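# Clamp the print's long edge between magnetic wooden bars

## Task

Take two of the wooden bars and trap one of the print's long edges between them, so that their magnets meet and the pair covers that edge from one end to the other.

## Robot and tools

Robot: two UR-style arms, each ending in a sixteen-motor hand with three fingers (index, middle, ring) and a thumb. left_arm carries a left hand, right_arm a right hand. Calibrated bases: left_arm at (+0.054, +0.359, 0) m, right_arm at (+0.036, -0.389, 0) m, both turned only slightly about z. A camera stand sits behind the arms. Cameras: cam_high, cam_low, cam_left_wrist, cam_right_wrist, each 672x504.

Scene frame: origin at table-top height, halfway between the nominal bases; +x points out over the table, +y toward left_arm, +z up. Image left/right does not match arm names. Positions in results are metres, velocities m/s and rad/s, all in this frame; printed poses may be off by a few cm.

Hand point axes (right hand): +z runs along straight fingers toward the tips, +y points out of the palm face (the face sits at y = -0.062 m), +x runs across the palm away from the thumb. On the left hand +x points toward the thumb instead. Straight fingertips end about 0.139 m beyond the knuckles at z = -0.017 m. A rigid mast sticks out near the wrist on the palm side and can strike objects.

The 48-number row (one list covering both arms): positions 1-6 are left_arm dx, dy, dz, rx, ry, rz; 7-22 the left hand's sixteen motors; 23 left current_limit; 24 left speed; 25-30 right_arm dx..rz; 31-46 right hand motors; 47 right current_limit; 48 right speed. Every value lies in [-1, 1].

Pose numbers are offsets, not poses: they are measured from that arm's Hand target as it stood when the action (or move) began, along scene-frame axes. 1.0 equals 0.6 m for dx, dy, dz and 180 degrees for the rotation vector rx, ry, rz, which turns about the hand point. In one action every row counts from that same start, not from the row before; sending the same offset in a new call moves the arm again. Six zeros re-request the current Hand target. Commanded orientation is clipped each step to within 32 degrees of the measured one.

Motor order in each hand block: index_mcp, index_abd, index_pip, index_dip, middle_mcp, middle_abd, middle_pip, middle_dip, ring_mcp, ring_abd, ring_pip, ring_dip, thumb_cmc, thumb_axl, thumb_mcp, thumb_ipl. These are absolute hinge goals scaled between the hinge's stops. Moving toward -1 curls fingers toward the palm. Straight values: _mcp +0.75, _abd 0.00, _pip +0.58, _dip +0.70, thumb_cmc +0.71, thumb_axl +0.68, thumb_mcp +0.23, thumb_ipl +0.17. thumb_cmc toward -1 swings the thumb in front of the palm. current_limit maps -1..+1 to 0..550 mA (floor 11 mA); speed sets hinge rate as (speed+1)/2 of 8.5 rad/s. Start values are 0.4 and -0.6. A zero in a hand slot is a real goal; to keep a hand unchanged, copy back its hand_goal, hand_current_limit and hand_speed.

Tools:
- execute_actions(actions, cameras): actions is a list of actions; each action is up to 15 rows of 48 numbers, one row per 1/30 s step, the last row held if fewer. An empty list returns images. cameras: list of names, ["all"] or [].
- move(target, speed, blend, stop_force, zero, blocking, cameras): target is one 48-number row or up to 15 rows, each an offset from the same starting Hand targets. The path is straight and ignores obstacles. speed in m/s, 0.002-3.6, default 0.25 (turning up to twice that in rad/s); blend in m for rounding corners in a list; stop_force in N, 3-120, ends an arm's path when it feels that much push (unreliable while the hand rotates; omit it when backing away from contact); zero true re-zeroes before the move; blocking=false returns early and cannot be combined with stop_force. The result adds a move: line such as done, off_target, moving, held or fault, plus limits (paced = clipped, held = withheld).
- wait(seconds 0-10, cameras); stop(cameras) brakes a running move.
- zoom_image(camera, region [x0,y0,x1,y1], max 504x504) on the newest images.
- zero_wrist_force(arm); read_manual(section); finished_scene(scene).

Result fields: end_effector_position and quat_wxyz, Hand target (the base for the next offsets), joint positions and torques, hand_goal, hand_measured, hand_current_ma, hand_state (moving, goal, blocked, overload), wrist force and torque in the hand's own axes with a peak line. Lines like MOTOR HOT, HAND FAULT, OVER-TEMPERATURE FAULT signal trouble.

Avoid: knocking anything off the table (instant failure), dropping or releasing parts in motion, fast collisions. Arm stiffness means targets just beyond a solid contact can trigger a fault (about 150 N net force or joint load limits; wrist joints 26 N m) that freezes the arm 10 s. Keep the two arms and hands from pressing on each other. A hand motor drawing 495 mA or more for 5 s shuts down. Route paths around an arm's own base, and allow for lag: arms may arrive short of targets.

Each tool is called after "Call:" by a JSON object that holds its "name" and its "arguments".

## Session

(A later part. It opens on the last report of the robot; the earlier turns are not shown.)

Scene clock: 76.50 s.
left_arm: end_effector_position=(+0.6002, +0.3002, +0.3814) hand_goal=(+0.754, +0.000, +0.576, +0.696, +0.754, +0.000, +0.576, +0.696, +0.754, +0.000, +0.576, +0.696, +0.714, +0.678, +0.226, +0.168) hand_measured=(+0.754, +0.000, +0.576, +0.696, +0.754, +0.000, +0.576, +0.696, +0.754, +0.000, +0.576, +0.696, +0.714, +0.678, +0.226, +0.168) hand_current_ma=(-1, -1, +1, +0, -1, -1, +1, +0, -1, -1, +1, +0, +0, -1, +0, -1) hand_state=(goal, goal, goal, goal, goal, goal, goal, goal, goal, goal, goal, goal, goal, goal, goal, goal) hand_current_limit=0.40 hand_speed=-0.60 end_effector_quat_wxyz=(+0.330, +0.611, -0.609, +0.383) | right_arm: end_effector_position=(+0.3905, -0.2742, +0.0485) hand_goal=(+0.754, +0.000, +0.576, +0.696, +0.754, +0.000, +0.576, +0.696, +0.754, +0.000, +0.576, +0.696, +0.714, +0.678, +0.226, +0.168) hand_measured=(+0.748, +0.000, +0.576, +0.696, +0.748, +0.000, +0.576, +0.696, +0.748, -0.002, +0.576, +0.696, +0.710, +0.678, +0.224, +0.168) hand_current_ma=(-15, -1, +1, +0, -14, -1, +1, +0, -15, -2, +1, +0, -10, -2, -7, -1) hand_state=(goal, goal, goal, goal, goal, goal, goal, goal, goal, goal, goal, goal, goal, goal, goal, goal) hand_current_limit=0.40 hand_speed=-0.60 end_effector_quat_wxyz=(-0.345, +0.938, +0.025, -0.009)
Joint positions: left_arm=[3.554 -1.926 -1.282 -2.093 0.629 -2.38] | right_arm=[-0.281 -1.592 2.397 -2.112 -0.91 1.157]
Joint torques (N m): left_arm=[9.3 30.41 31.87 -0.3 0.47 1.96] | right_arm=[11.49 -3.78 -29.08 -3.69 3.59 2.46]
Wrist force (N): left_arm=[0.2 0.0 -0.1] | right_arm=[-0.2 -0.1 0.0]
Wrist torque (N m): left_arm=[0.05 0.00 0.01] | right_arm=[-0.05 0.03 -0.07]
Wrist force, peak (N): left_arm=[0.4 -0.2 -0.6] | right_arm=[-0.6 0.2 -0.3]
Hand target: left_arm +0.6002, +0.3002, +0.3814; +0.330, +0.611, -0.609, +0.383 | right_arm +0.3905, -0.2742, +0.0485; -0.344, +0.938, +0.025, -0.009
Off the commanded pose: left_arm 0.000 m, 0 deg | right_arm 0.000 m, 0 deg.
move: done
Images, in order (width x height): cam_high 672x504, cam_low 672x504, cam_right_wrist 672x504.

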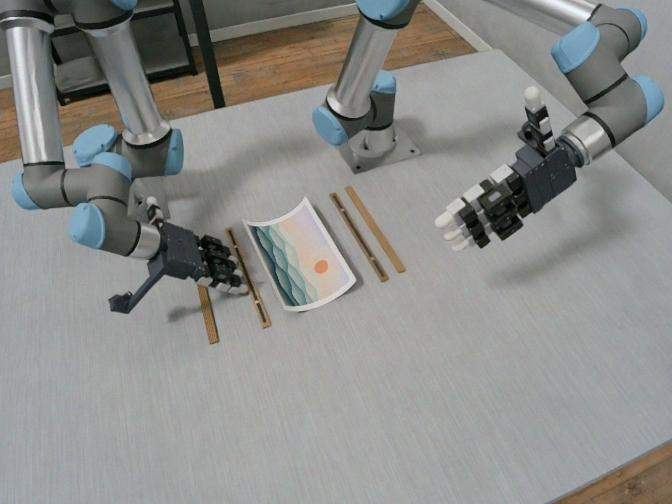

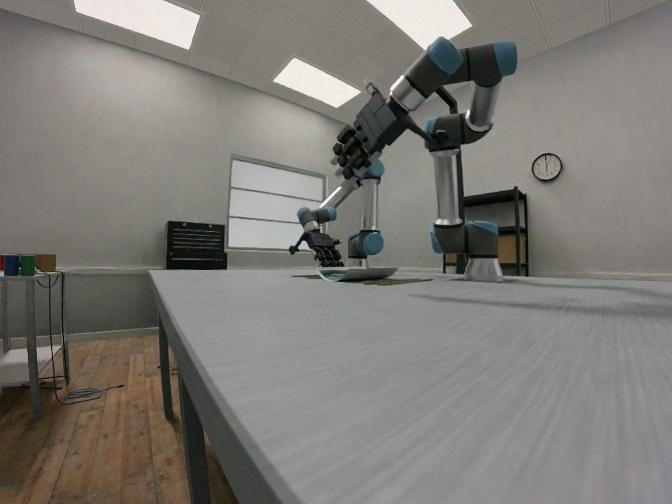

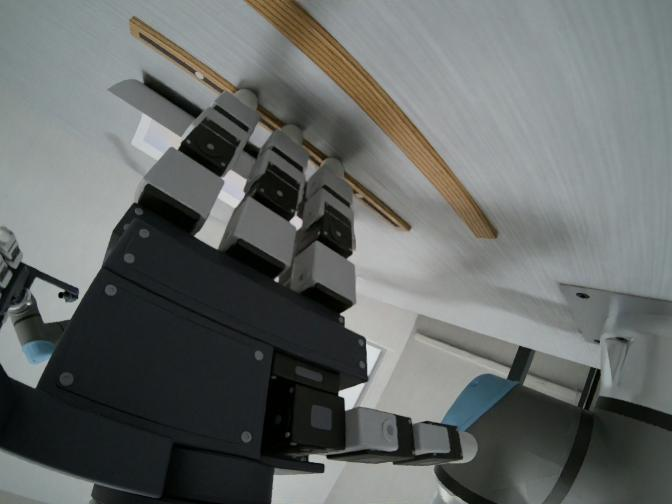

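Call:
{"name": "move", "arguments": {"target": [0, 0, 0, 0, 0, 0, 0.754, 0, 0.576, 0.696, 0.754, 0, 0.576, 0.696, 0.754, 0, 0.576, 0.696, 0.714, 0.678, 0.226, 0.168, 0.4, -0.6, 0.0167, 0.0542, 0, 0, 0, 0.0096, 0.754, 0, 0.576, 0.696, 0.754, 0, 0.576, 0.696, 0.754, 0, 0.576, 0.696, 0.714, 0.678, 0.226, 0.168, 0.4, -0.6], "speed": 0.05, "cameras": ["cam_high", "cam_low", "cam_right_wrist"]}}

Call:
{"name": "zoom_image", "arguments": {"camera": "cam_high", "region": [220, 205, 320, 335]}}

Call:
{"name": "zoom_image", "arguments": {"camera": "cam_right_wrist", "region": [100, 0, 420, 240]}}

Call:
{"name": "zoom_image", "arguments": {"camera": "cam_low", "region": [310, 255, 410, 290]}}

Scene clock: 84.63 s.
left_arm: end_effector_position=(+0.6002, +0.3002, +0.3814) hand_goal=(+0.754, +0.000, +0.576, +0.696, +0.754, +0.000, +0.576, +0.696, +0.754, +0.000, +0.576, +0.696, +0.714, +0.678, +0.226, +0.168) hand_measured=(+0.754, +0.000, +0.576, +0.696, +0.754, +0.000, +0.576, +0.696, +0.754, +0.000, +0.576, +0.696, +0.714, +0.678, +0.226, +0.168) hand_current_ma=(-1, -1, +1, +0, -1, -1, +1, +0, -1, -1, +1, +0, +0, -1, +0, -1) hand_state=(goal, goal, goal, goal, goal, goal, goal, goal, goal, goal, goal, goal, goal, goal, goal, goal) hand_current_limit=0.40 hand_speed=-0.60 end_effector_quat_wxyz=(+0.330, +0.611, -0.609, +0.383) | right_arm: end_effector_position=(+0.4005, -0.2417, +0.0485) hand_goal=(+0.754, +0.000, +0.576, +0.696, +0.754, +0.000, +0.576, +0.696, +0.754, +0.000, +0.576, +0.696, +0.714, +0.678, +0.226, +0.168) hand_measured=(+0.748, +0.000, +0.576, +0.696, +0.748, +0.000, +0.576, +0.696, +0.748, -0.002, +0.576, +0.696, +0.710, +0.678, +0.224, +0.168) hand_current_ma=(-15, -1, +1, +0, -14, -1, +1, +0, -15, -2, +1, +0, -10, -2, -7, -1) hand_state=(goal, goal, goal, goal, goal, goal, goal, goal, goal, goal, goal, goal, goal, goal, goal, goal) hand_current_limit=0.40 hand_speed=-0.60 end_effector_quat_wxyz=(-0.344, +0.938, +0.039, -0.015)
Joint positions: left_arm=[3.554 -1.926 -1.282 -2.093 0.629 -2.38] | right_arm=[-0.185 -1.541 2.364 -2.181 -0.895 1.238]
Joint torques (N m): left_arm=[9.88 29.85 30.75 -0.29 0.33 1.83] | right_arm=[9.58 -4.66 -29.93 -3.86 3.42 2.82]
Wrist force (N): left_arm=[0.3 0.0 -0.5] | right_arm=[-0.1 0.2 0.0]
Wrist torque (N m): left_arm=[0.08 -0.02 0.02] | right_arm=[0.01 0.02 -0.08]
Wrist force, peak (N): left_arm=[0.5 0.1 -0.8] | right_arm=[-0.7 -0.1 -0.2]
Hand target: left_arm +0.6002, +0.3002, +0.3814; +0.330, +0.611, -0.609, +0.383 | right_arm +0.4005, -0.2416, +0.0485; -0.344, +0.938, +0.039, -0.015
Off the commanded pose: left_arm 0.000 m, 0 deg | right_arm 0.000 m, 0 deg.
move: done
Images, in order (width x height): cam_high 672x504, cam_low 672x504, cam_right_wrist 672x504.

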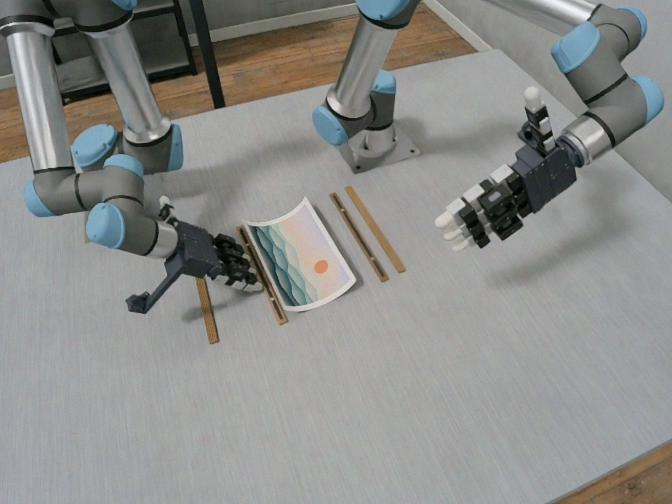

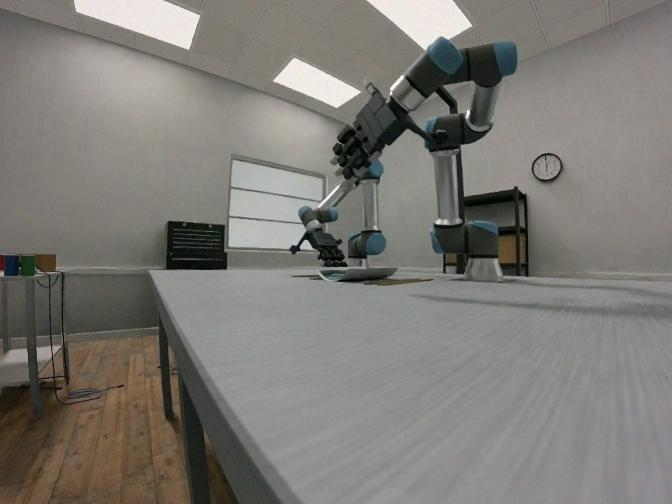

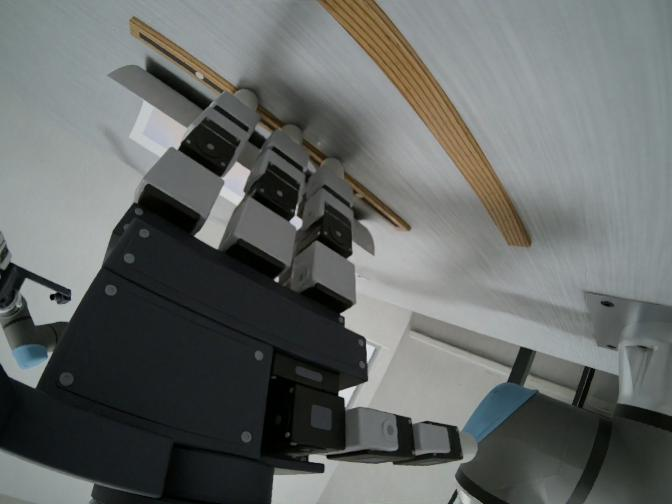

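Scaled by 3.877 from the camera's 672x504 image, which has a finer 960x720 frame.

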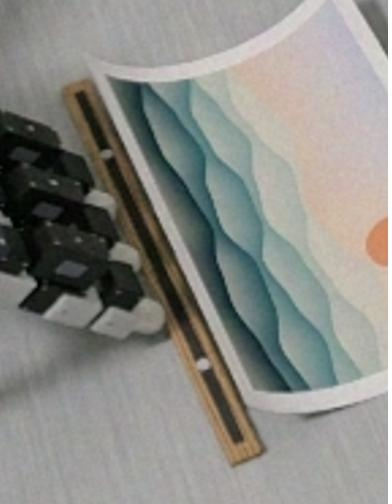

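Scaled by 1.575 from the camera's 672x504 image, which has a finer 960x720 frame.

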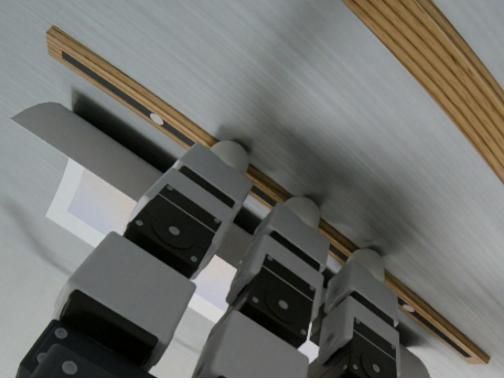

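Scaled by 5.040 from the camera's 672x504 image, which has a finer 960x720 frame.

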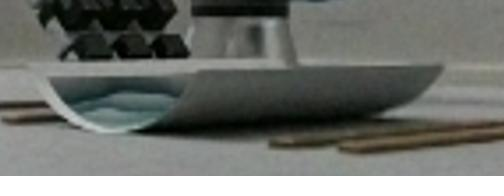

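Call:
{"name": "zoom_image", "arguments": {"camera": "cam_low", "region": [300, 260, 350, 290]}}

Call:
{"name": "zoom_image", "arguments": {"camera": "cam_high", "region": [225, 205, 295, 270]}}

Call:
{"name": "zoom_image", "arguments": {"camera": "cam_high", "region": [240, 265, 310, 330]}}

Scaled by 10.080 from the camera's 672x504 image, which has a finer 960x720 frame.

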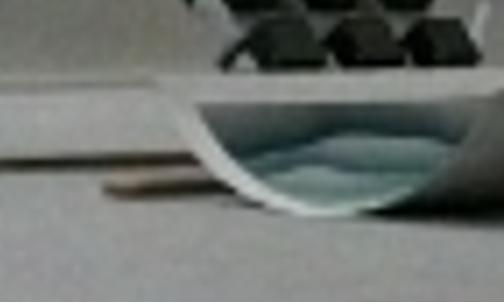

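Scaled by 7.200 from the camera's 672x504 image, which has a finer 960x720 frame.

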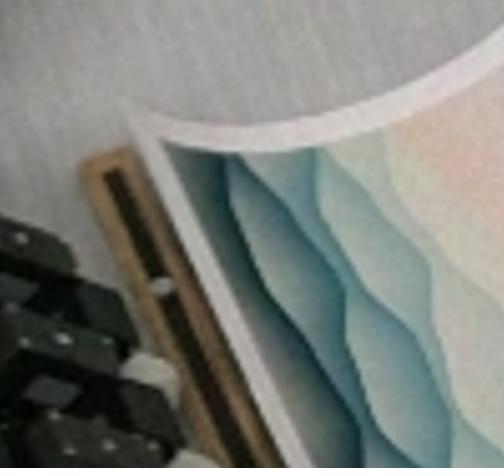

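Scaled by 7.200 from the camera's 672x504 image, which has a finer 960x720 frame.

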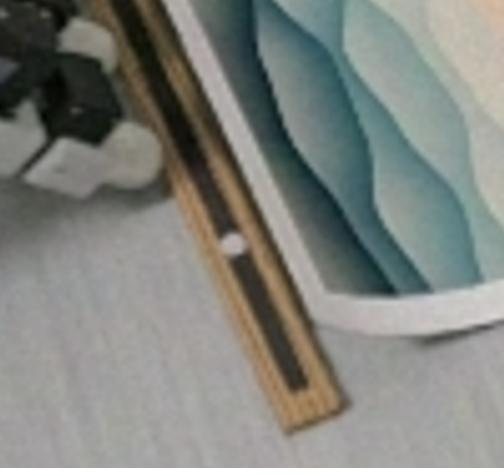

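Call:
{"name": "move", "arguments": {"target": [[0, 0, 0, 0, 0, 0, 0.754, 0, 0.576, 0.696, 0.754, 0, 0.576, 0.696, 0.754, 0, 0.576, 0.696, 0.714, 0.678, 0.226, 0.168, 0.4, -0.6, 0, -0.01, 0.004, 0, 0, 0, 0.754, 0, 0.576, 0.696, 0.754, 0, 0.576, 0.696, 0.754, 0, 0.576, 0.696, 0.714, 0.678, 0.226, 0.168, 0.4, -0.6], [0, 0, 0, 0, 0, 0, 0.754, 0, 0.576, 0.696, 0.754, 0, 0.576, 0.696, 0.754, 0, 0.576, 0.696, 0.714, 0.678, 0.226, 0.168, 0.4, -0.6, 0, -0.01, 0.06, 0, 0, 0, 0.754, 0, 0.576, 0.696, 0.754, 0, 0.576, 0.696, 0.754, 0, 0.576, 0.696, 0.714, 0.678, 0.226, 0.168, 0.4, -0.6], [0, 0, 0, 0, 0, 0, 0.754, 0, 0.576, 0.696, 0.754, 0, 0.576, 0.696, 0.754, 0, 0.576, 0.696, 0.714, 0.678, 0.226, 0.168, 0.4, -0.6, 0, 0.0167, 0.06, 0, 0, 0, 0.754, 0, 0.576, 0.696, 0.754, 0, 0.576, 0.696, 0.754, 0, 0.576, 0.696, 0.714, 0.678, 0.226, 0.168, 0.4, -0.6]], "speed": 0.06, "cameras": ["cam_high", "cam_right_wrist"]}}

Call:
{"name": "zoom_image", "arguments": {"camera": "cam_high", "region": [225, 205, 295, 270]}}

Call:
{"name": "zoom_image", "arguments": {"camera": "cam_high", "region": [225, 235, 295, 300]}}

Call:
{"name": "zoom_image", "arguments": {"camera": "cam_high", "region": [240, 265, 310, 330]}}

Scene clock: 93.77 s.
left_arm: end_effector_position=(+0.6002, +0.3002, +0.3814) hand_goal=(+0.754, +0.000, +0.576, +0.696, +0.754, +0.000, +0.576, +0.696, +0.754, +0.000, +0.576, +0.696, +0.714, +0.678, +0.226, +0.168) hand_measured=(+0.754, +0.000, +0.576, +0.696, +0.754, +0.000, +0.576, +0.696, +0.754, +0.000, +0.576, +0.696, +0.714, +0.678, +0.226, +0.168) hand_current_ma=(-1, -1, +1, +0, -1, -1, +1, +0, -1, -1, +1, +0, +0, -1, +0, -1) hand_state=(goal, goal, goal, goal, goal, goal, goal, goal, goal, goal, goal, goal, goal, goal, goal, goal) hand_current_limit=0.40 hand_speed=-0.60 end_effector_quat_wxyz=(+0.330, +0.611, -0.609, +0.383) | right_arm: end_effector_position=(+0.4005, -0.2317, +0.0845) hand_goal=(+0.754, +0.000, +0.576, +0.696, +0.754, +0.000, +0.576, +0.696, +0.754, +0.000, +0.576, +0.696, +0.714, +0.678, +0.226, +0.168) hand_measured=(+0.748, +0.000, +0.576, +0.696, +0.748, +0.000, +0.576, +0.696, +0.748, -0.002, +0.576, +0.696, +0.710, +0.678, +0.224, +0.168) hand_current_ma=(-15, -1, +1, +0, -15, -1, +1, +0, -15, -2, +1, +0, -10, -2, -7, -1) hand_state=(goal, goal, goal, goal, goal, goal, goal, goal, goal, goal, goal, goal, goal, goal, goal, goal) hand_current_limit=0.40 hand_speed=-0.60 end_effector_quat_wxyz=(-0.344, +0.938, +0.039, -0.015)
Joint positions: left_arm=[3.554 -1.926 -1.282 -2.093 0.629 -2.38] | right_arm=[-0.158 -1.614 2.317 -2.081 -0.89 1.271]
Joint torques (N m): left_arm=[9.49 29.69 31.33 -0.33 0.25 2.07] | right_arm=[10.27 -4.14 -30.83 -3.87 3.51 1.92]
Wrist force (N): left_arm=[0.4 0.0 -0.3] | right_arm=[-0.2 0.0 0.0]
Wrist torque (N m): left_arm=[0.07 -0.04 0.03] | right_arm=[-0.03 0.04 -0.10]
Wrist force, peak (N): left_arm=[0.6 -0.4 -0.4] | right_arm=[-0.2 0.5 0.4]
Hand target: left_arm +0.6002, +0.3002, +0.3814; +0.330, +0.611, -0.609, +0.383 | right_arm +0.4005, -0.2316, +0.0845; -0.344, +0.938, +0.039, -0.015
Off the commanded pose: left_arm 0.000 m, 0 deg | right_arm 0.000 m, 0 deg.
move: done
Images, in order (width x height): cam_high 672x504, cam_right_wrist 672x504.

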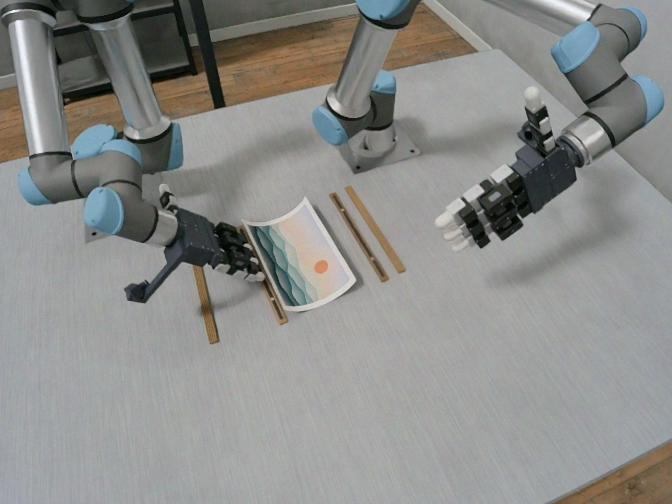

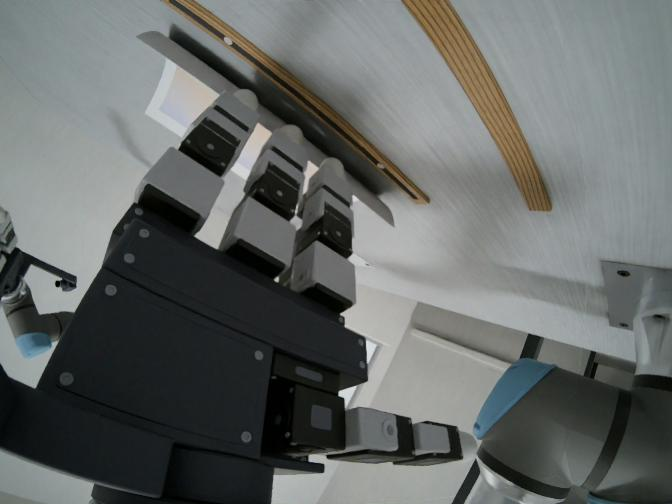

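Scaled by 7.200 from the camera's 672x504 image, which has a finer 960x720 frame.

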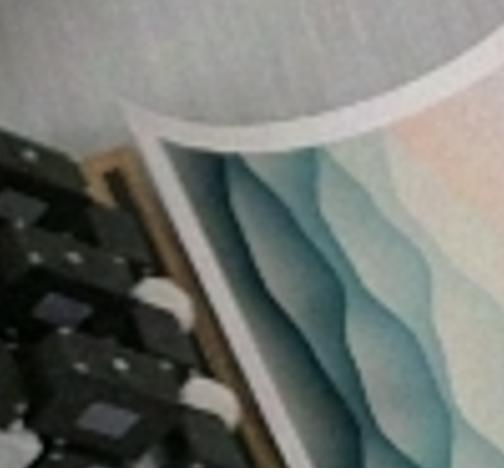

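Scaled by 7.200 from the camera's 672x504 image, which has a finer 960x720 frame.

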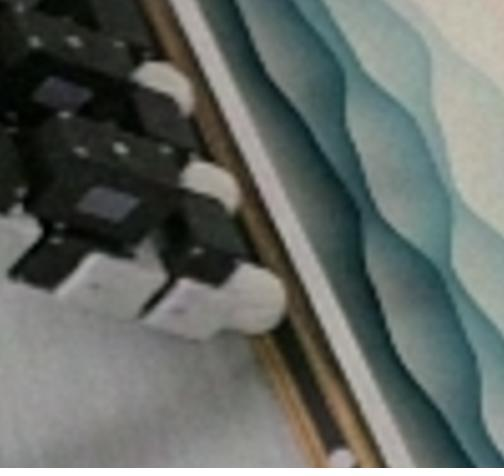

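Scaled by 7.200 from the camera's 672x504 image, which has a finer 960x720 frame.

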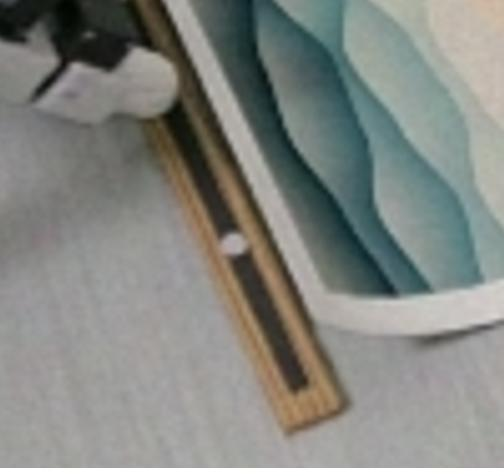

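Call:
{"name": "move", "arguments": {"target": [[0, 0, 0, 0, 0, 0, 0.754, 0, 0.576, 0.696, 0.754, 0, 0.576, 0.696, 0.754, 0, 0.576, 0.696, 0.714, 0.678, 0.226, 0.168, 0.4, -0.6, 0, 0, 0.1, 0, 0, 0, 0.754, 0, 0.576, 0.696, 0.754, 0, 0.576, 0.696, 0.754, 0, 0.576, 0.696, 0.714, 0.678, 0.226, 0.168, 0.4, -0.6], [0, 0, 0, 0, 0, 0, 0.754, 0, 0.576, 0.696, 0.754, 0, 0.576, 0.696, 0.754, 0, 0.576, 0.696, 0.714, 0.678, 0.226, 0.168, 0.4, -0.6, 0.0033, 0.0428, 0.1425, 0.1666, 0.0047, -0.0323, 0.479, 0, -0.445, 0.435, 0.479, 0, -0.445, 0.435, 0.479, 0, -0.445, 0.435, -0.686, 0.677, -0.056, -0.049, 0.4, -0.6]], "speed": 0.2, "blend": [0.02, 0], "cameras": ["all"]}}

Call:
{"name": "zoom_image", "arguments": {"camera": "cam_high", "region": [140, 190, 340, 350]}}

Scene clock: 109.73 s.
left_arm: end_effector_position=(+0.6002, +0.3002, +0.3814) hand_goal=(+0.754, +0.000, +0.576, +0.696, +0.754, +0.000, +0.576, +0.696, +0.754, +0.000, +0.576, +0.696, +0.714, +0.678, +0.226, +0.168) hand_measured=(+0.754, +0.000, +0.576, +0.696, +0.754, +0.000, +0.576, +0.696, +0.754, +0.000, +0.576, +0.696, +0.714, +0.678, +0.226, +0.168) hand_current_ma=(-1, -1, +1, +0, -1, -1, +1, +0, -1, -1, +1, +0, +0, -1, +0, -1) hand_state=(goal, goal, goal, goal, goal, goal, goal, goal, goal, goal, goal, goal, goal, goal, goal, goal) hand_current_limit=0.40 hand_speed=-0.60 end_effector_quat_wxyz=(+0.330, +0.611, -0.609, +0.383) | right_arm: end_effector_position=(+0.4025, -0.2059, +0.1700) hand_goal=(+0.480, +0.000, -0.444, +0.436, +0.480, +0.000, -0.444, +0.436, +0.480, +0.000, -0.444, +0.436, -0.686, +0.678, -0.056, -0.048) hand_measured=(+0.474, +0.000, -0.440, +0.438, +0.474, +0.000, -0.440, +0.440, +0.474, -0.002, -0.440, +0.440, -0.682, +0.678, -0.054, -0.046) hand_current_ma=(-16, -1, +11, +7, -14, -1, +11, +7, -14, -2, +11, +7, +9, -2, +6, +8) hand_state=(goal, goal, goal, goal, goal, goal, goal, goal, goal, goal, goal, goal, goal, goal, goal, goal) hand_current_limit=0.40 hand_speed=-0.60 end_effector_quat_wxyz=(-0.576, +0.818, -0.008, +0.006)
Joint positions: left_arm=[3.554 -1.926 -1.282 -2.093 0.629 -2.38] | right_arm=[-0.376 -1.702 2.202 -1.315 -0.482 0.753]
Joint torques (N m): left_arm=[9.96 30.14 31 -0.19 0.45 1.87] | right_arm=[-11.14 -2 -32.23 0.87 1.45 -1.93]
Wrist force (N): left_arm=[0.4 -0.2 -0.3] | right_arm=[-0.2 -0.5 0.4]
Wrist torque (N m): left_arm=[0.04 -0.02 0.03] | right_arm=[-0.06 0.02 0.08]
Wrist force, peak (N): left_arm=[0.2 0.0 -0.9] | right_arm=[-0.5 -1.4 0.3]
Hand target: left_arm +0.6002, +0.3002, +0.3814; +0.330, +0.611, -0.609, +0.383 | right_arm +0.4025, -0.2059, +0.1700; -0.576, +0.818, -0.008, +0.006
Off the commanded pose: left_arm 0.000 m, 0 deg | right_arm 0.000 m, 0 deg.
move: done

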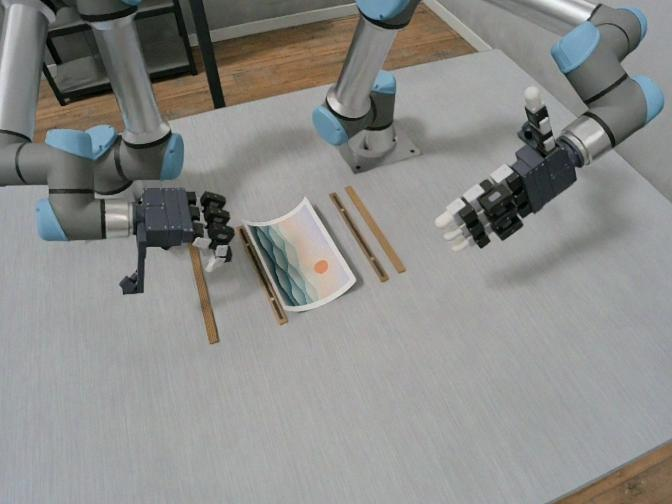

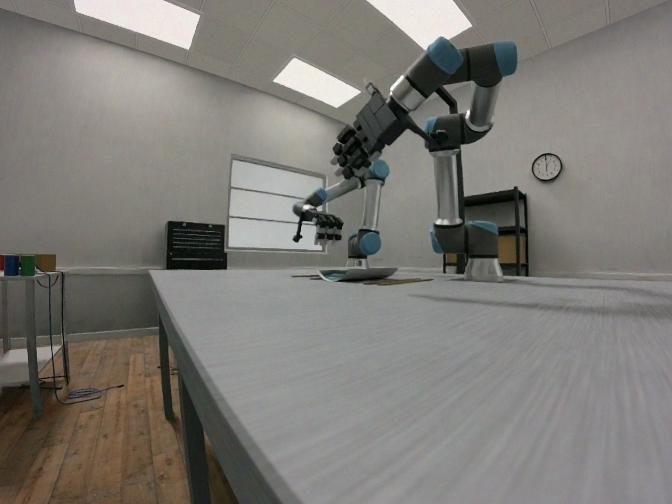

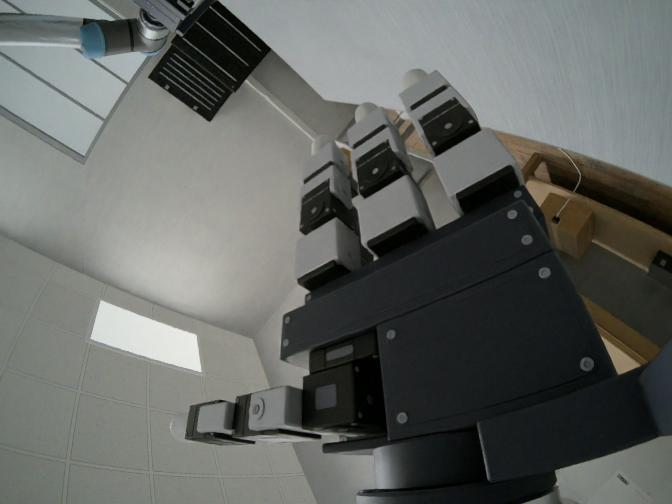

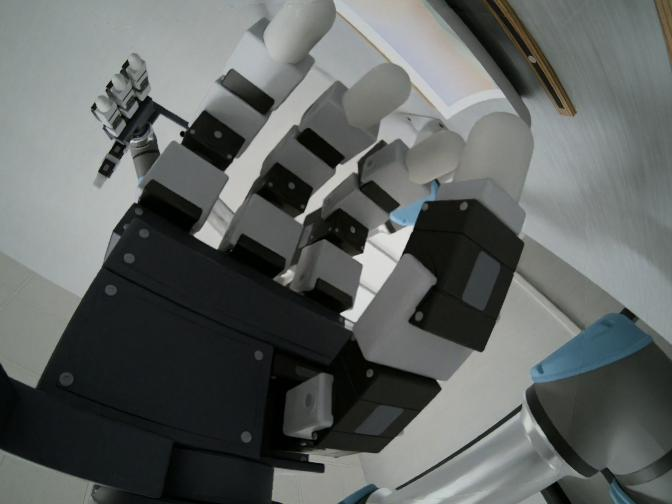

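Scaled by 2.520 from the camera's 672x504 image, which has a finer 960x720 frame.

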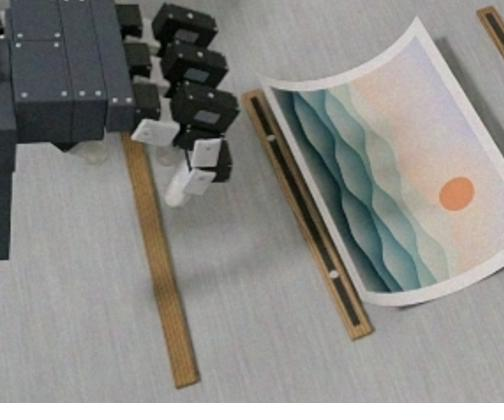

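Call:
{"name": "move", "arguments": {"target": [0, 0, 0, 0, 0, 0, 0.754, 0, 0.576, 0.696, 0.754, 0, 0.576, 0.696, 0.754, 0, 0.576, 0.696, 0.714, 0.678, 0.226, 0.168, 0.4, -0.6, 0, -0.0185, -0.18, 0, 0, 0, 0.48, 0, -0.444, 0.436, 0.48, 0, -0.444, 0.436, 0.48, 0, -0.444, 0.436, -0.686, 0.678, -0.056, -0.048, 0.4, -0.6], "speed": 0.15, "cameras": ["cam_high", "cam_right_wrist"]}}

Call:
{"name": "zoom_image", "arguments": {"camera": "cam_high", "region": [150, 220, 260, 350]}}

Call:
{"name": "zoom_image", "arguments": {"camera": "cam_right_wrist", "region": [200, 0, 600, 300]}}

Scene clock: 113.13 s.
left_arm: end_effector_position=(+0.6002, +0.3002, +0.3814) hand_goal=(+0.754, +0.000, +0.576, +0.696, +0.754, +0.000, +0.576, +0.696, +0.754, +0.000, +0.576, +0.696, +0.714, +0.678, +0.226, +0.168) hand_measured=(+0.754, +0.000, +0.576, +0.696, +0.754, +0.000, +0.576, +0.696, +0.754, +0.000, +0.576, +0.696, +0.714, +0.678, +0.226, +0.168) hand_current_ma=(-1, -1, +1, +0, -1, -1, +1, +0, -1, -1, +1, +0, +0, -1, +0, -1) hand_state=(goal, goal, goal, goal, goal, goal, goal, goal, goal, goal, goal, goal, goal, goal, goal, goal) hand_current_limit=0.40 hand_speed=-0.60 end_effector_quat_wxyz=(+0.330, +0.611, -0.609, +0.383) | right_arm: end_effector_position=(+0.4025, -0.2171, +0.0621) hand_goal=(+0.480, +0.000, -0.444, +0.436, +0.480, +0.000, -0.444, +0.436, +0.480, +0.000, -0.444, +0.436, -0.686, +0.678, -0.056, -0.048) hand_measured=(+0.474, +0.000, -0.440, +0.438, +0.474, +0.000, -0.440, +0.440, +0.474, -0.002, -0.440, +0.440, -0.682, +0.678, -0.054, -0.046) hand_current_ma=(-16, -1, +10, +7, -14, -1, +11, +7, -14, -2, +11, +7, +9, -2, +6, +8) hand_state=(goal, goal, goal, goal, goal, goal, goal, goal, goal, goal, goal, goal, goal, goal, goal, goal) hand_current_limit=0.40 hand_speed=-0.60 end_effector_quat_wxyz=(-0.576, +0.818, -0.008, +0.006)
Joint positions: left_arm=[3.554 -1.926 -1.282 -2.093 0.629 -2.38] | right_arm=[-0.405 -1.491 2.345 -1.63 -0.502 0.71]
Joint torques (N m): left_arm=[8.82 29.18 31.01 0.01 0.28 2.06] | right_arm=[11.94 -5.31 -2.5 -3.03 3.78 2.31]
Wrist force (N): left_arm=[0.2 0.0 -0.2] | right_arm=[-0.5 -0.6 0.6]
Wrist torque (N m): left_arm=[0.06 -0.01 0.02] | right_arm=[-0.07 0.07 -0.07]
Wrist force, peak (N): left_arm=[0.4 0.0 -0.5] | right_arm=[-0.4 -1.5 0.3]
Hand target: left_arm +0.6002, +0.3002, +0.3814; +0.330, +0.611, -0.609, +0.383 | right_arm +0.4025, -0.2170, +0.0620; -0.576, +0.818, -0.008, +0.006
Off the commanded pose: left_arm 0.000 m, 0 deg | right_arm 0.000 m, 0 deg.
move: done
Images, in order (width x height): cam_high 672x504, cam_right_wrist 672x504.

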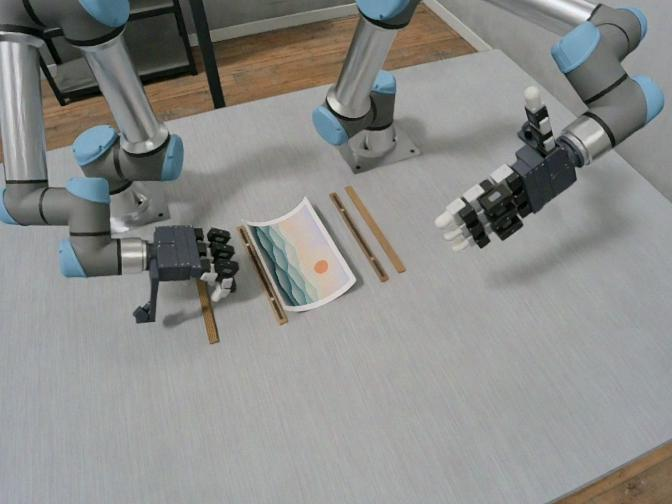

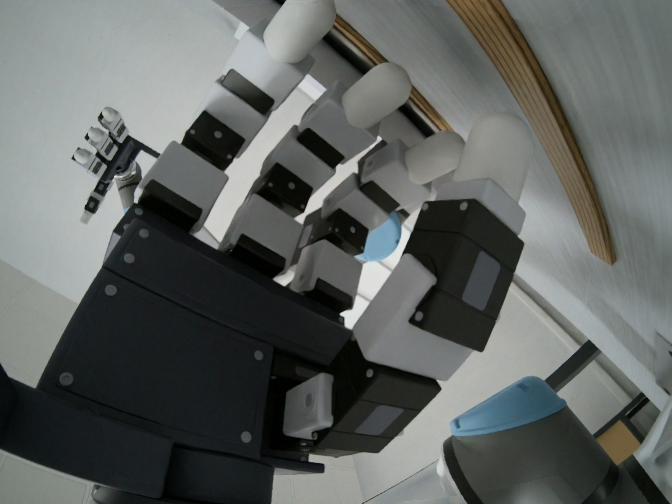

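Scaled by 3.877 from the camera's 672x504 image, which has a finer 960x720 frame.

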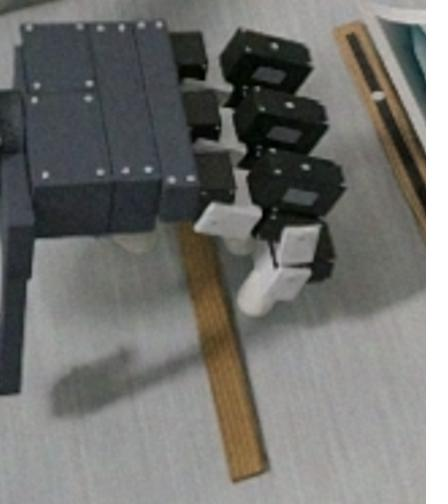

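Scaled by 1.260 from the camera's 672x504 image, which has a finer 960x720 frame.

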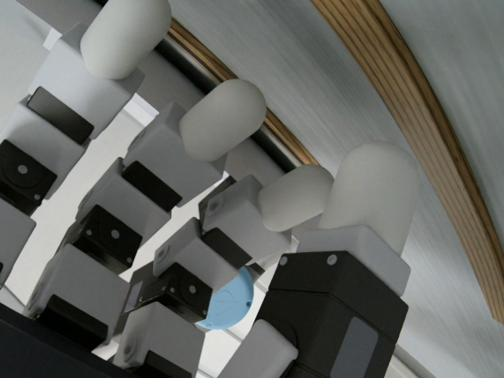

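Call:
{"name": "move", "arguments": {"target": [0, 0, 0, 0, 0, 0, 0.754, 0, 0.576, 0.696, 0.754, 0, 0.576, 0.696, 0.754, 0, 0.576, 0.696, 0.714, 0.678, 0.226, 0.168, 0.4, -0.6, 0, 0, -0.0552, 0, 0, 0, 0.48, 0, -0.444, 0.436, 0.48, 0, -0.444, 0.436, 0.48, 0, -0.444, 0.436, -0.686, 0.678, -0.056, -0.048, 0.4, -0.6], "speed": 0.025, "stop_force": 3, "cameras": ["cam_high", "cam_right_wrist"]}}

Call:
{"name": "zoom_image", "arguments": {"camera": "cam_high", "region": [150, 220, 260, 350]}}

Call:
{"name": "zoom_image", "arguments": {"camera": "cam_right_wrist", "region": [200, 0, 600, 300]}}

Scene clock: 117.77 s.
left_arm: end_effector_position=(+0.6002, +0.3002, +0.3814) hand_goal=(+0.754, +0.000, +0.576, +0.696, +0.754, +0.000, +0.576, +0.696, +0.754, +0.000, +0.576, +0.696, +0.714, +0.678, +0.226, +0.168) hand_measured=(+0.754, +0.000, +0.576, +0.696, +0.754, +0.000, +0.576, +0.696, +0.754, +0.000, +0.576, +0.696, +0.714, +0.678, +0.226, +0.168) hand_current_ma=(-1, -1, +1, +0, -1, -1, +1, +0, -1, -1, +1, +0, +0, -1, +0, -1) hand_state=(goal, goal, goal, goal, goal, goal, goal, goal, goal, goal, goal, goal, goal, goal, goal, goal) hand_current_limit=0.40 hand_speed=-0.60 end_effector_quat_wxyz=(+0.330, +0.611, -0.609, +0.383) | right_arm: end_effector_position=(+0.4025, -0.2171, +0.0313) hand_goal=(+0.480, +0.000, -0.444, +0.436, +0.480, +0.000, -0.444, +0.436, +0.480, +0.000, -0.444, +0.436, -0.686, +0.678, -0.056, -0.048) hand_measured=(+0.476, +0.000, -0.446, +0.434, +0.476, +0.000, -0.446, +0.434, +0.476, -0.002, -0.446, +0.434, -0.682, +0.678, -0.054, -0.046) hand_current_ma=(-9, -1, -5, -6, -8, -1, -5, -6, -8, -2, -5, -6, +9, -2, +6, +8) hand_state=(goal, goal, goal, goal, goal, goal, goal, goal, goal, goal, goal, goal, goal, goal, goal, goal) hand_current_limit=0.40 hand_speed=-0.60 end_effector_quat_wxyz=(-0.576, +0.818, -0.008, +0.006)
Joint positions: left_arm=[3.554 -1.926 -1.282 -2.093 0.629 -2.38] | right_arm=[-0.405 -1.41 2.374 -1.74 -0.502 0.709]
Joint torques (N m): left_arm=[9.59 31.01 30.59 0.08 0.06 1.94] | right_arm=[-9.74 -31.9 -25.6 0.86 -0.66 -0.45]
Wrist force (N): left_arm=[0.1 -0.2 -0.4] | right_arm=[-0.4 -0.5 0.5]
Wrist torque (N m): left_arm=[0.05 0.00 0.01] | right_arm=[-0.04 0.05 0.00]
Wrist force, peak (N): left_arm=[0.0 -0.2 -0.7] | right_arm=[-1.0 -8.8 -0.5]
Hand target: left_arm +0.6002, +0.3002, +0.3814; +0.330, +0.611, -0.609, +0.383 | right_arm +0.4025, -0.2171, +0.0313; -0.576, +0.818, -0.008, +0.006 (not the last commanded pose)
Off the commanded pose: left_arm 0.000 m, 0 deg | right_arm 0.002 m, 0 deg.
move: contact (right_arm)
Images, in order (width x height): cam_high 672x504, cam_right_wrist 672x504.

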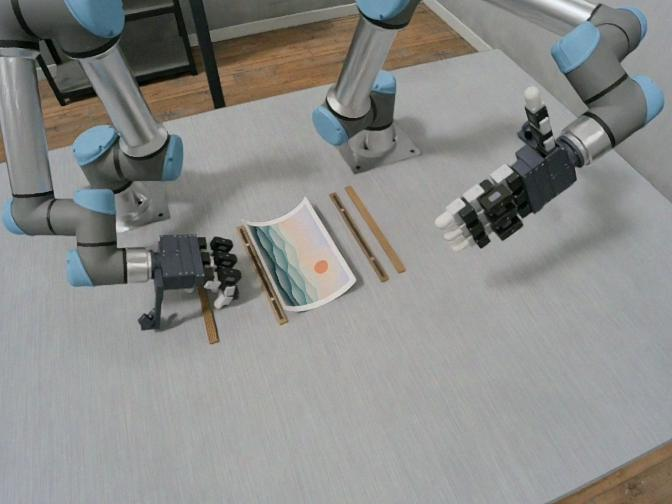

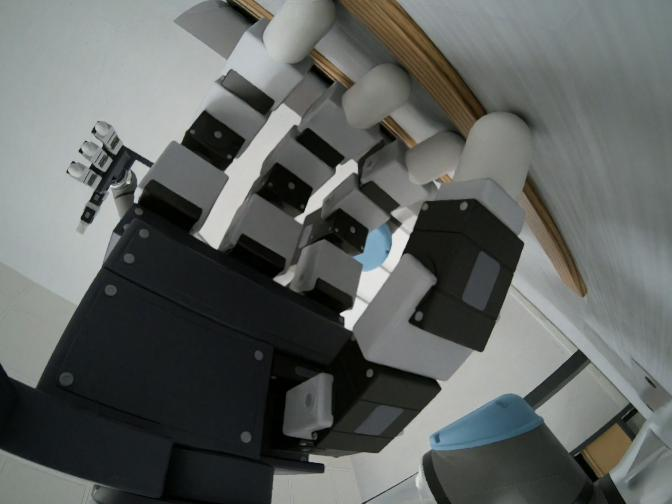

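Scaled by 3.877 from the camera's 672x504 image, which has a finer 960x720 frame.

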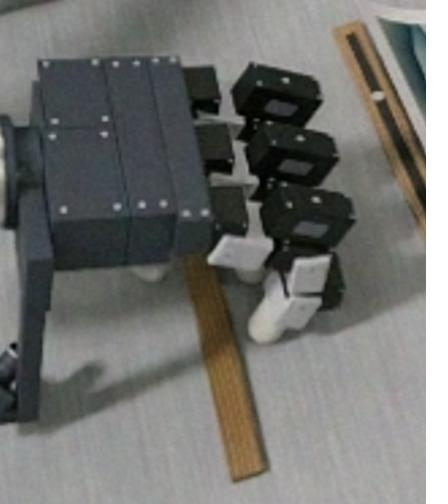

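Scaled by 1.260 from the camera's 672x504 image, which has a finer 960x720 frame.

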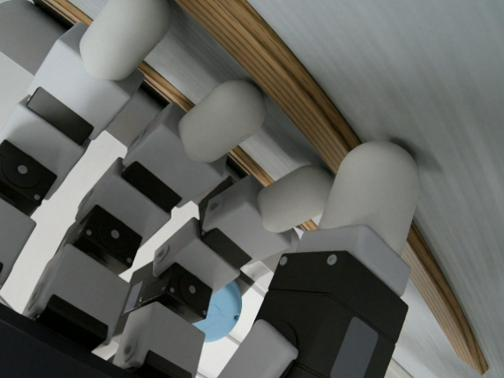

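Call:
{"name": "move", "arguments": {"target": [0, 0, 0, 0, 0, 0, 0.754, 0, 0.576, 0.696, 0.754, 0, 0.576, 0.696, 0.754, 0, 0.576, 0.696, 0.714, 0.678, 0.226, 0.168, 0.4, -0.6, 0, 0, 0.0012, 0, 0, 0, 0.315, 0, -0.444, 0.436, 0.315, 0, -0.444, 0.436, 0.37, 0, -0.444, 0.436, -0.686, 0.678, -0.056, -0.048, 0.4, -0.92], "speed": 0.02, "cameras": ["cam_high", "cam_right_wrist"]}}

Call:
{"name": "zoom_image", "arguments": {"camera": "cam_right_wrist", "region": [200, 0, 600, 300]}}

Call:
{"name": "zoom_image", "arguments": {"camera": "cam_high", "region": [150, 220, 260, 350]}}

Scene clock: 120.47 s.
left_arm: end_effector_position=(+0.6002, +0.3002, +0.3814) hand_goal=(+0.754, +0.000, +0.576, +0.696, +0.754, +0.000, +0.576, +0.696, +0.754, +0.000, +0.576, +0.696, +0.714, +0.678, +0.226, +0.168) hand_measured=(+0.754, +0.000, +0.576, +0.696, +0.754, +0.000, +0.576, +0.696, +0.754, +0.000, +0.576, +0.696, +0.714, +0.678, +0.226, +0.168) hand_current_ma=(-1, -1, +1, +0, -1, -1, +1, +0, -1, -1, +1, +0, +0, -1, +0, -1) hand_state=(goal, goal, goal, goal, goal, goal, goal, goal, goal, goal, goal, goal, goal, goal, goal, goal) hand_current_limit=0.40 hand_speed=-0.60 end_effector_quat_wxyz=(+0.330, +0.611, -0.609, +0.383) | right_arm: end_effector_position=(+0.4025, -0.2171, +0.0320) hand_goal=(+0.316, +0.000, -0.444, +0.436, +0.316, +0.000, -0.444, +0.436, +0.370, +0.000, -0.444, +0.436, -0.686, +0.678, -0.056, -0.048) hand_measured=(+0.314, +0.000, -0.446, +0.434, +0.314, +0.000, -0.446, +0.434, +0.368, -0.002, -0.446, +0.434, -0.682, +0.678, -0.054, -0.046) hand_current_ma=(-3, -1, -3, -5, -3, -1, -3, -6, -5, -2, -3, -6, +9, -2, +6, +8) hand_state=(goal, goal, goal, goal, goal, goal, goal, goal, goal, goal, goal, goal, goal, goal, goal, goal) hand_current_limit=0.40 hand_speed=-0.92 end_effector_quat_wxyz=(-0.576, +0.818, -0.008, +0.006)
Joint positions: left_arm=[3.554 -1.926 -1.282 -2.093 0.629 -2.38] | right_arm=[-0.405 -1.412 2.373 -1.738 -0.502 0.709]
Joint torques (N m): left_arm=[8.15 30.89 32.11 -0.29 0.21 1.73] | right_arm=[-9.66 -30.98 -26.53 0.75 -0.78 0.15]
Wrist force (N): left_arm=[0.3 0.0 -0.5] | right_arm=[-0.4 -0.5 0.6]
Wrist torque (N m): left_arm=[0.08 -0.02 0.02] | right_arm=[-0.02 0.05 0.00]
Wrist force, peak (N): left_arm=[0.3 0.0 -0.7] | right_arm=[-0.7 -0.6 0.7]
Hand target: left_arm +0.6002, +0.3002, +0.3814; +0.330, +0.611, -0.609, +0.383 | right_arm +0.4025, -0.2171, +0.0321; -0.576, +0.818, -0.008, +0.006
Off the commanded pose: left_arm 0.000 m, 0 deg | right_arm 0.000 m, 0 deg.
move: done
Images, in order (width x height): cam_high 672x504, cam_right_wrist 672x504.

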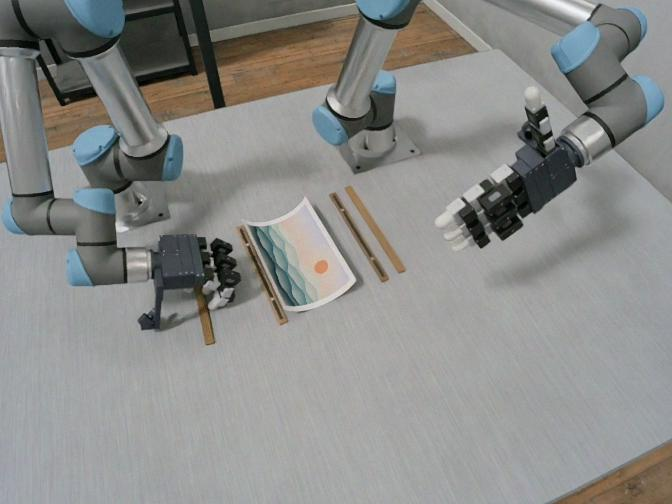

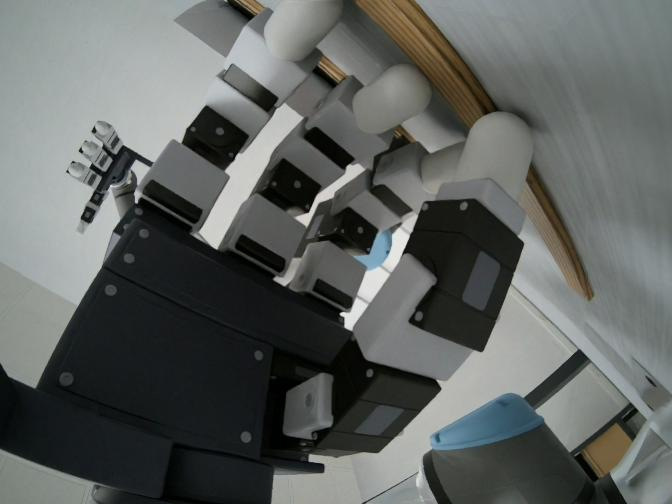

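Scaled by 1.260 from the camera's 672x504 image, which has a finer 960x720 frame.

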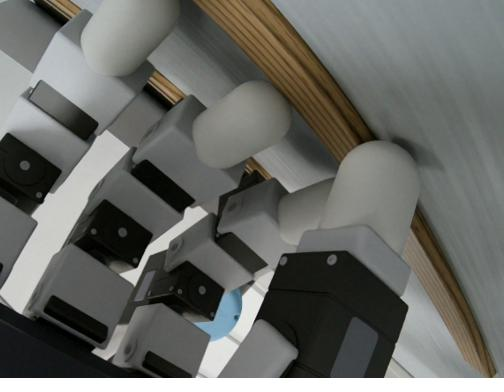

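Scaled by 3.877 from the camera's 672x504 image, which has a finer 960x720 frame.

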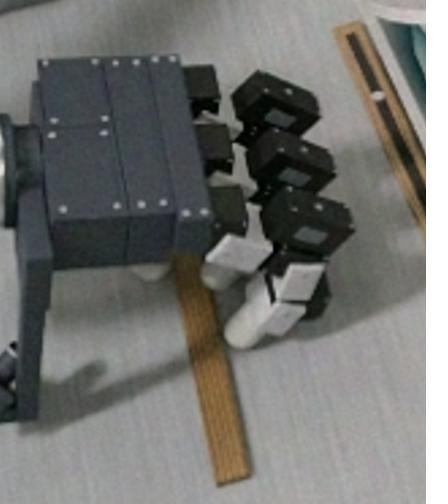

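Call:
{"name": "move", "arguments": {"target": [0, 0, 0, 0, 0, 0, 0.754, 0, 0.576, 0.696, 0.754, 0, 0.576, 0.696, 0.754, 0, 0.576, 0.696, 0.714, 0.678, 0.226, 0.168, 0.4, -0.6, 0, 0, 0, 0, 0, 0, 0.26, 0, -0.444, 0.436, 0.26, 0, -0.444, 0.436, 0.315, 0, -0.444, 0.436, -0.686, 0.678, -0.056, -0.048, 0.4, -0.92], "speed": 0.02, "cameras": ["cam_high", "cam_right_wrist"]}}

Call:
{"name": "zoom_image", "arguments": {"camera": "cam_right_wrist", "region": [200, 0, 600, 300]}}

Call:
{"name": "zoom_image", "arguments": {"camera": "cam_high", "region": [150, 220, 260, 350]}}

Scene clock: 121.70 s.
left_arm: end_effector_position=(+0.6002, +0.3002, +0.3814) hand_goal=(+0.754, +0.000, +0.576, +0.696, +0.754, +0.000, +0.576, +0.696, +0.754, +0.000, +0.576, +0.696, +0.714, +0.678, +0.226, +0.168) hand_measured=(+0.754, +0.000, +0.576, +0.696, +0.754, +0.000, +0.576, +0.696, +0.754, +0.000, +0.576, +0.696, +0.714, +0.678, +0.226, +0.168) hand_current_ma=(-1, -1, +1, +0, -1, -1, +1, +0, -1, -1, +1, +0, +0, -1, +0, -1) hand_state=(goal, goal, goal, goal, goal, goal, goal, goal, goal, goal, goal, goal, goal, goal, goal, goal) hand_current_limit=0.40 hand_speed=-0.60 end_effector_quat_wxyz=(+0.330, +0.611, -0.609, +0.383) | right_arm: end_effector_position=(+0.4025, -0.2171, +0.0321) hand_goal=(+0.260, +0.000, -0.444, +0.436, +0.260, +0.000, -0.444, +0.436, +0.316, +0.000, -0.444, +0.436, -0.686, +0.678, -0.056, -0.048) hand_measured=(+0.280, +0.000, -0.442, +0.434, +0.280, +0.000, -0.442, +0.434, +0.314, -0.002, -0.446, +0.434, -0.682, +0.678, -0.048, -0.046) hand_current_ma=(+66, -1, +4, -4, +65, -1, +4, -4, -4, -2, -3, -6, +9, -2, +30, +8) hand_state=(goal, goal, goal, goal, goal, goal, goal, goal, goal, goal, goal, goal, goal, goal, goal, goal) hand_current_limit=0.40 hand_speed=-0.92 end_effector_quat_wxyz=(-0.576, +0.818, -0.008, +0.006)
Joint positions: left_arm=[3.554 -1.926 -1.282 -2.093 0.629 -2.38] | right_arm=[-0.405 -1.412 2.373 -1.738 -0.502 0.709]
Joint torques (N m): left_arm=[9.5 29.91 31.53 -0.24 0.13 1.8] | right_arm=[-9.52 -30.78 -24.12 0.62 -0.53 0.17]
Wrist force (N): left_arm=[0.0 0.0 -0.4] | right_arm=[-0.4 -3.3 0.4]
Wrist torque (N m): left_arm=[0.07 0.02 -0.01] | right_arm=[-0.13 0.06 -0.01]
Wrist force, peak (N): left_arm=[0.3 0.0 -0.7] | right_arm=[-0.3 -3.5 0.3]
Hand target: left_arm +0.6002, +0.3002, +0.3814; +0.330, +0.611, -0.609, +0.383 | right_arm +0.4025, -0.2171, +0.0321; -0.576, +0.818, -0.008, +0.006
Off the commanded pose: left_arm 0.000 m, 0 deg | right_arm 0.000 m, 0 deg.
move: done
Images, in order (width x height): cam_high 672x504, cam_right_wrist 672x504.

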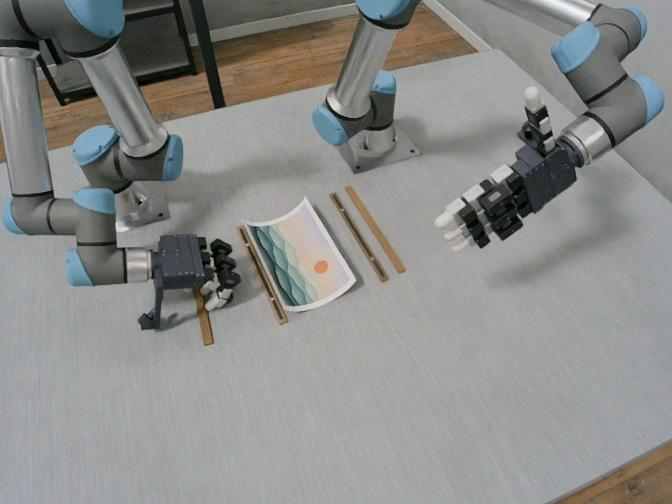

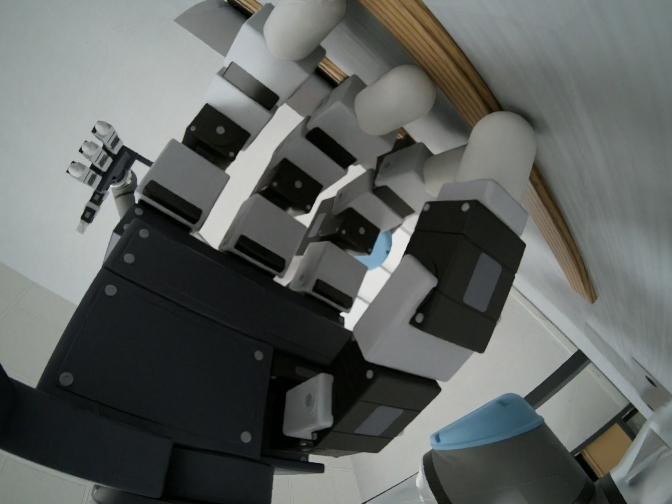

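Scaled by 1.260 from the camera's 672x504 image, which has a finer 960x720 frame.

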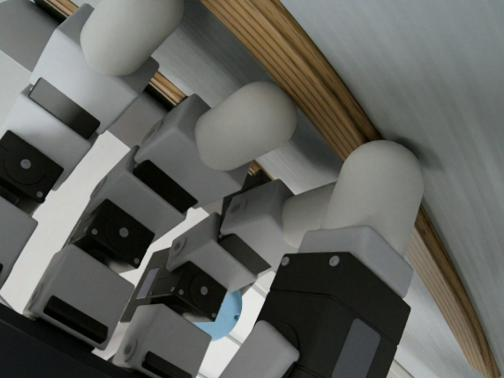

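Scaled by 3.877 from the camera's 672x504 image, which has a finer 960x720 frame.

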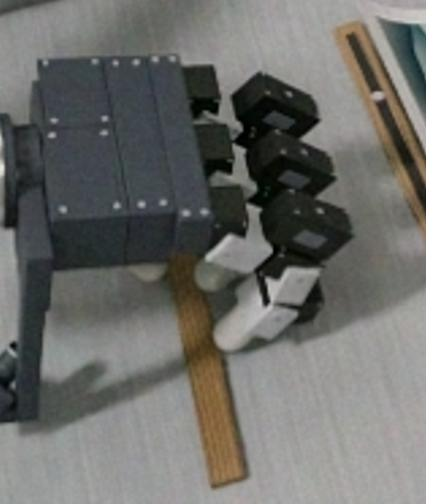

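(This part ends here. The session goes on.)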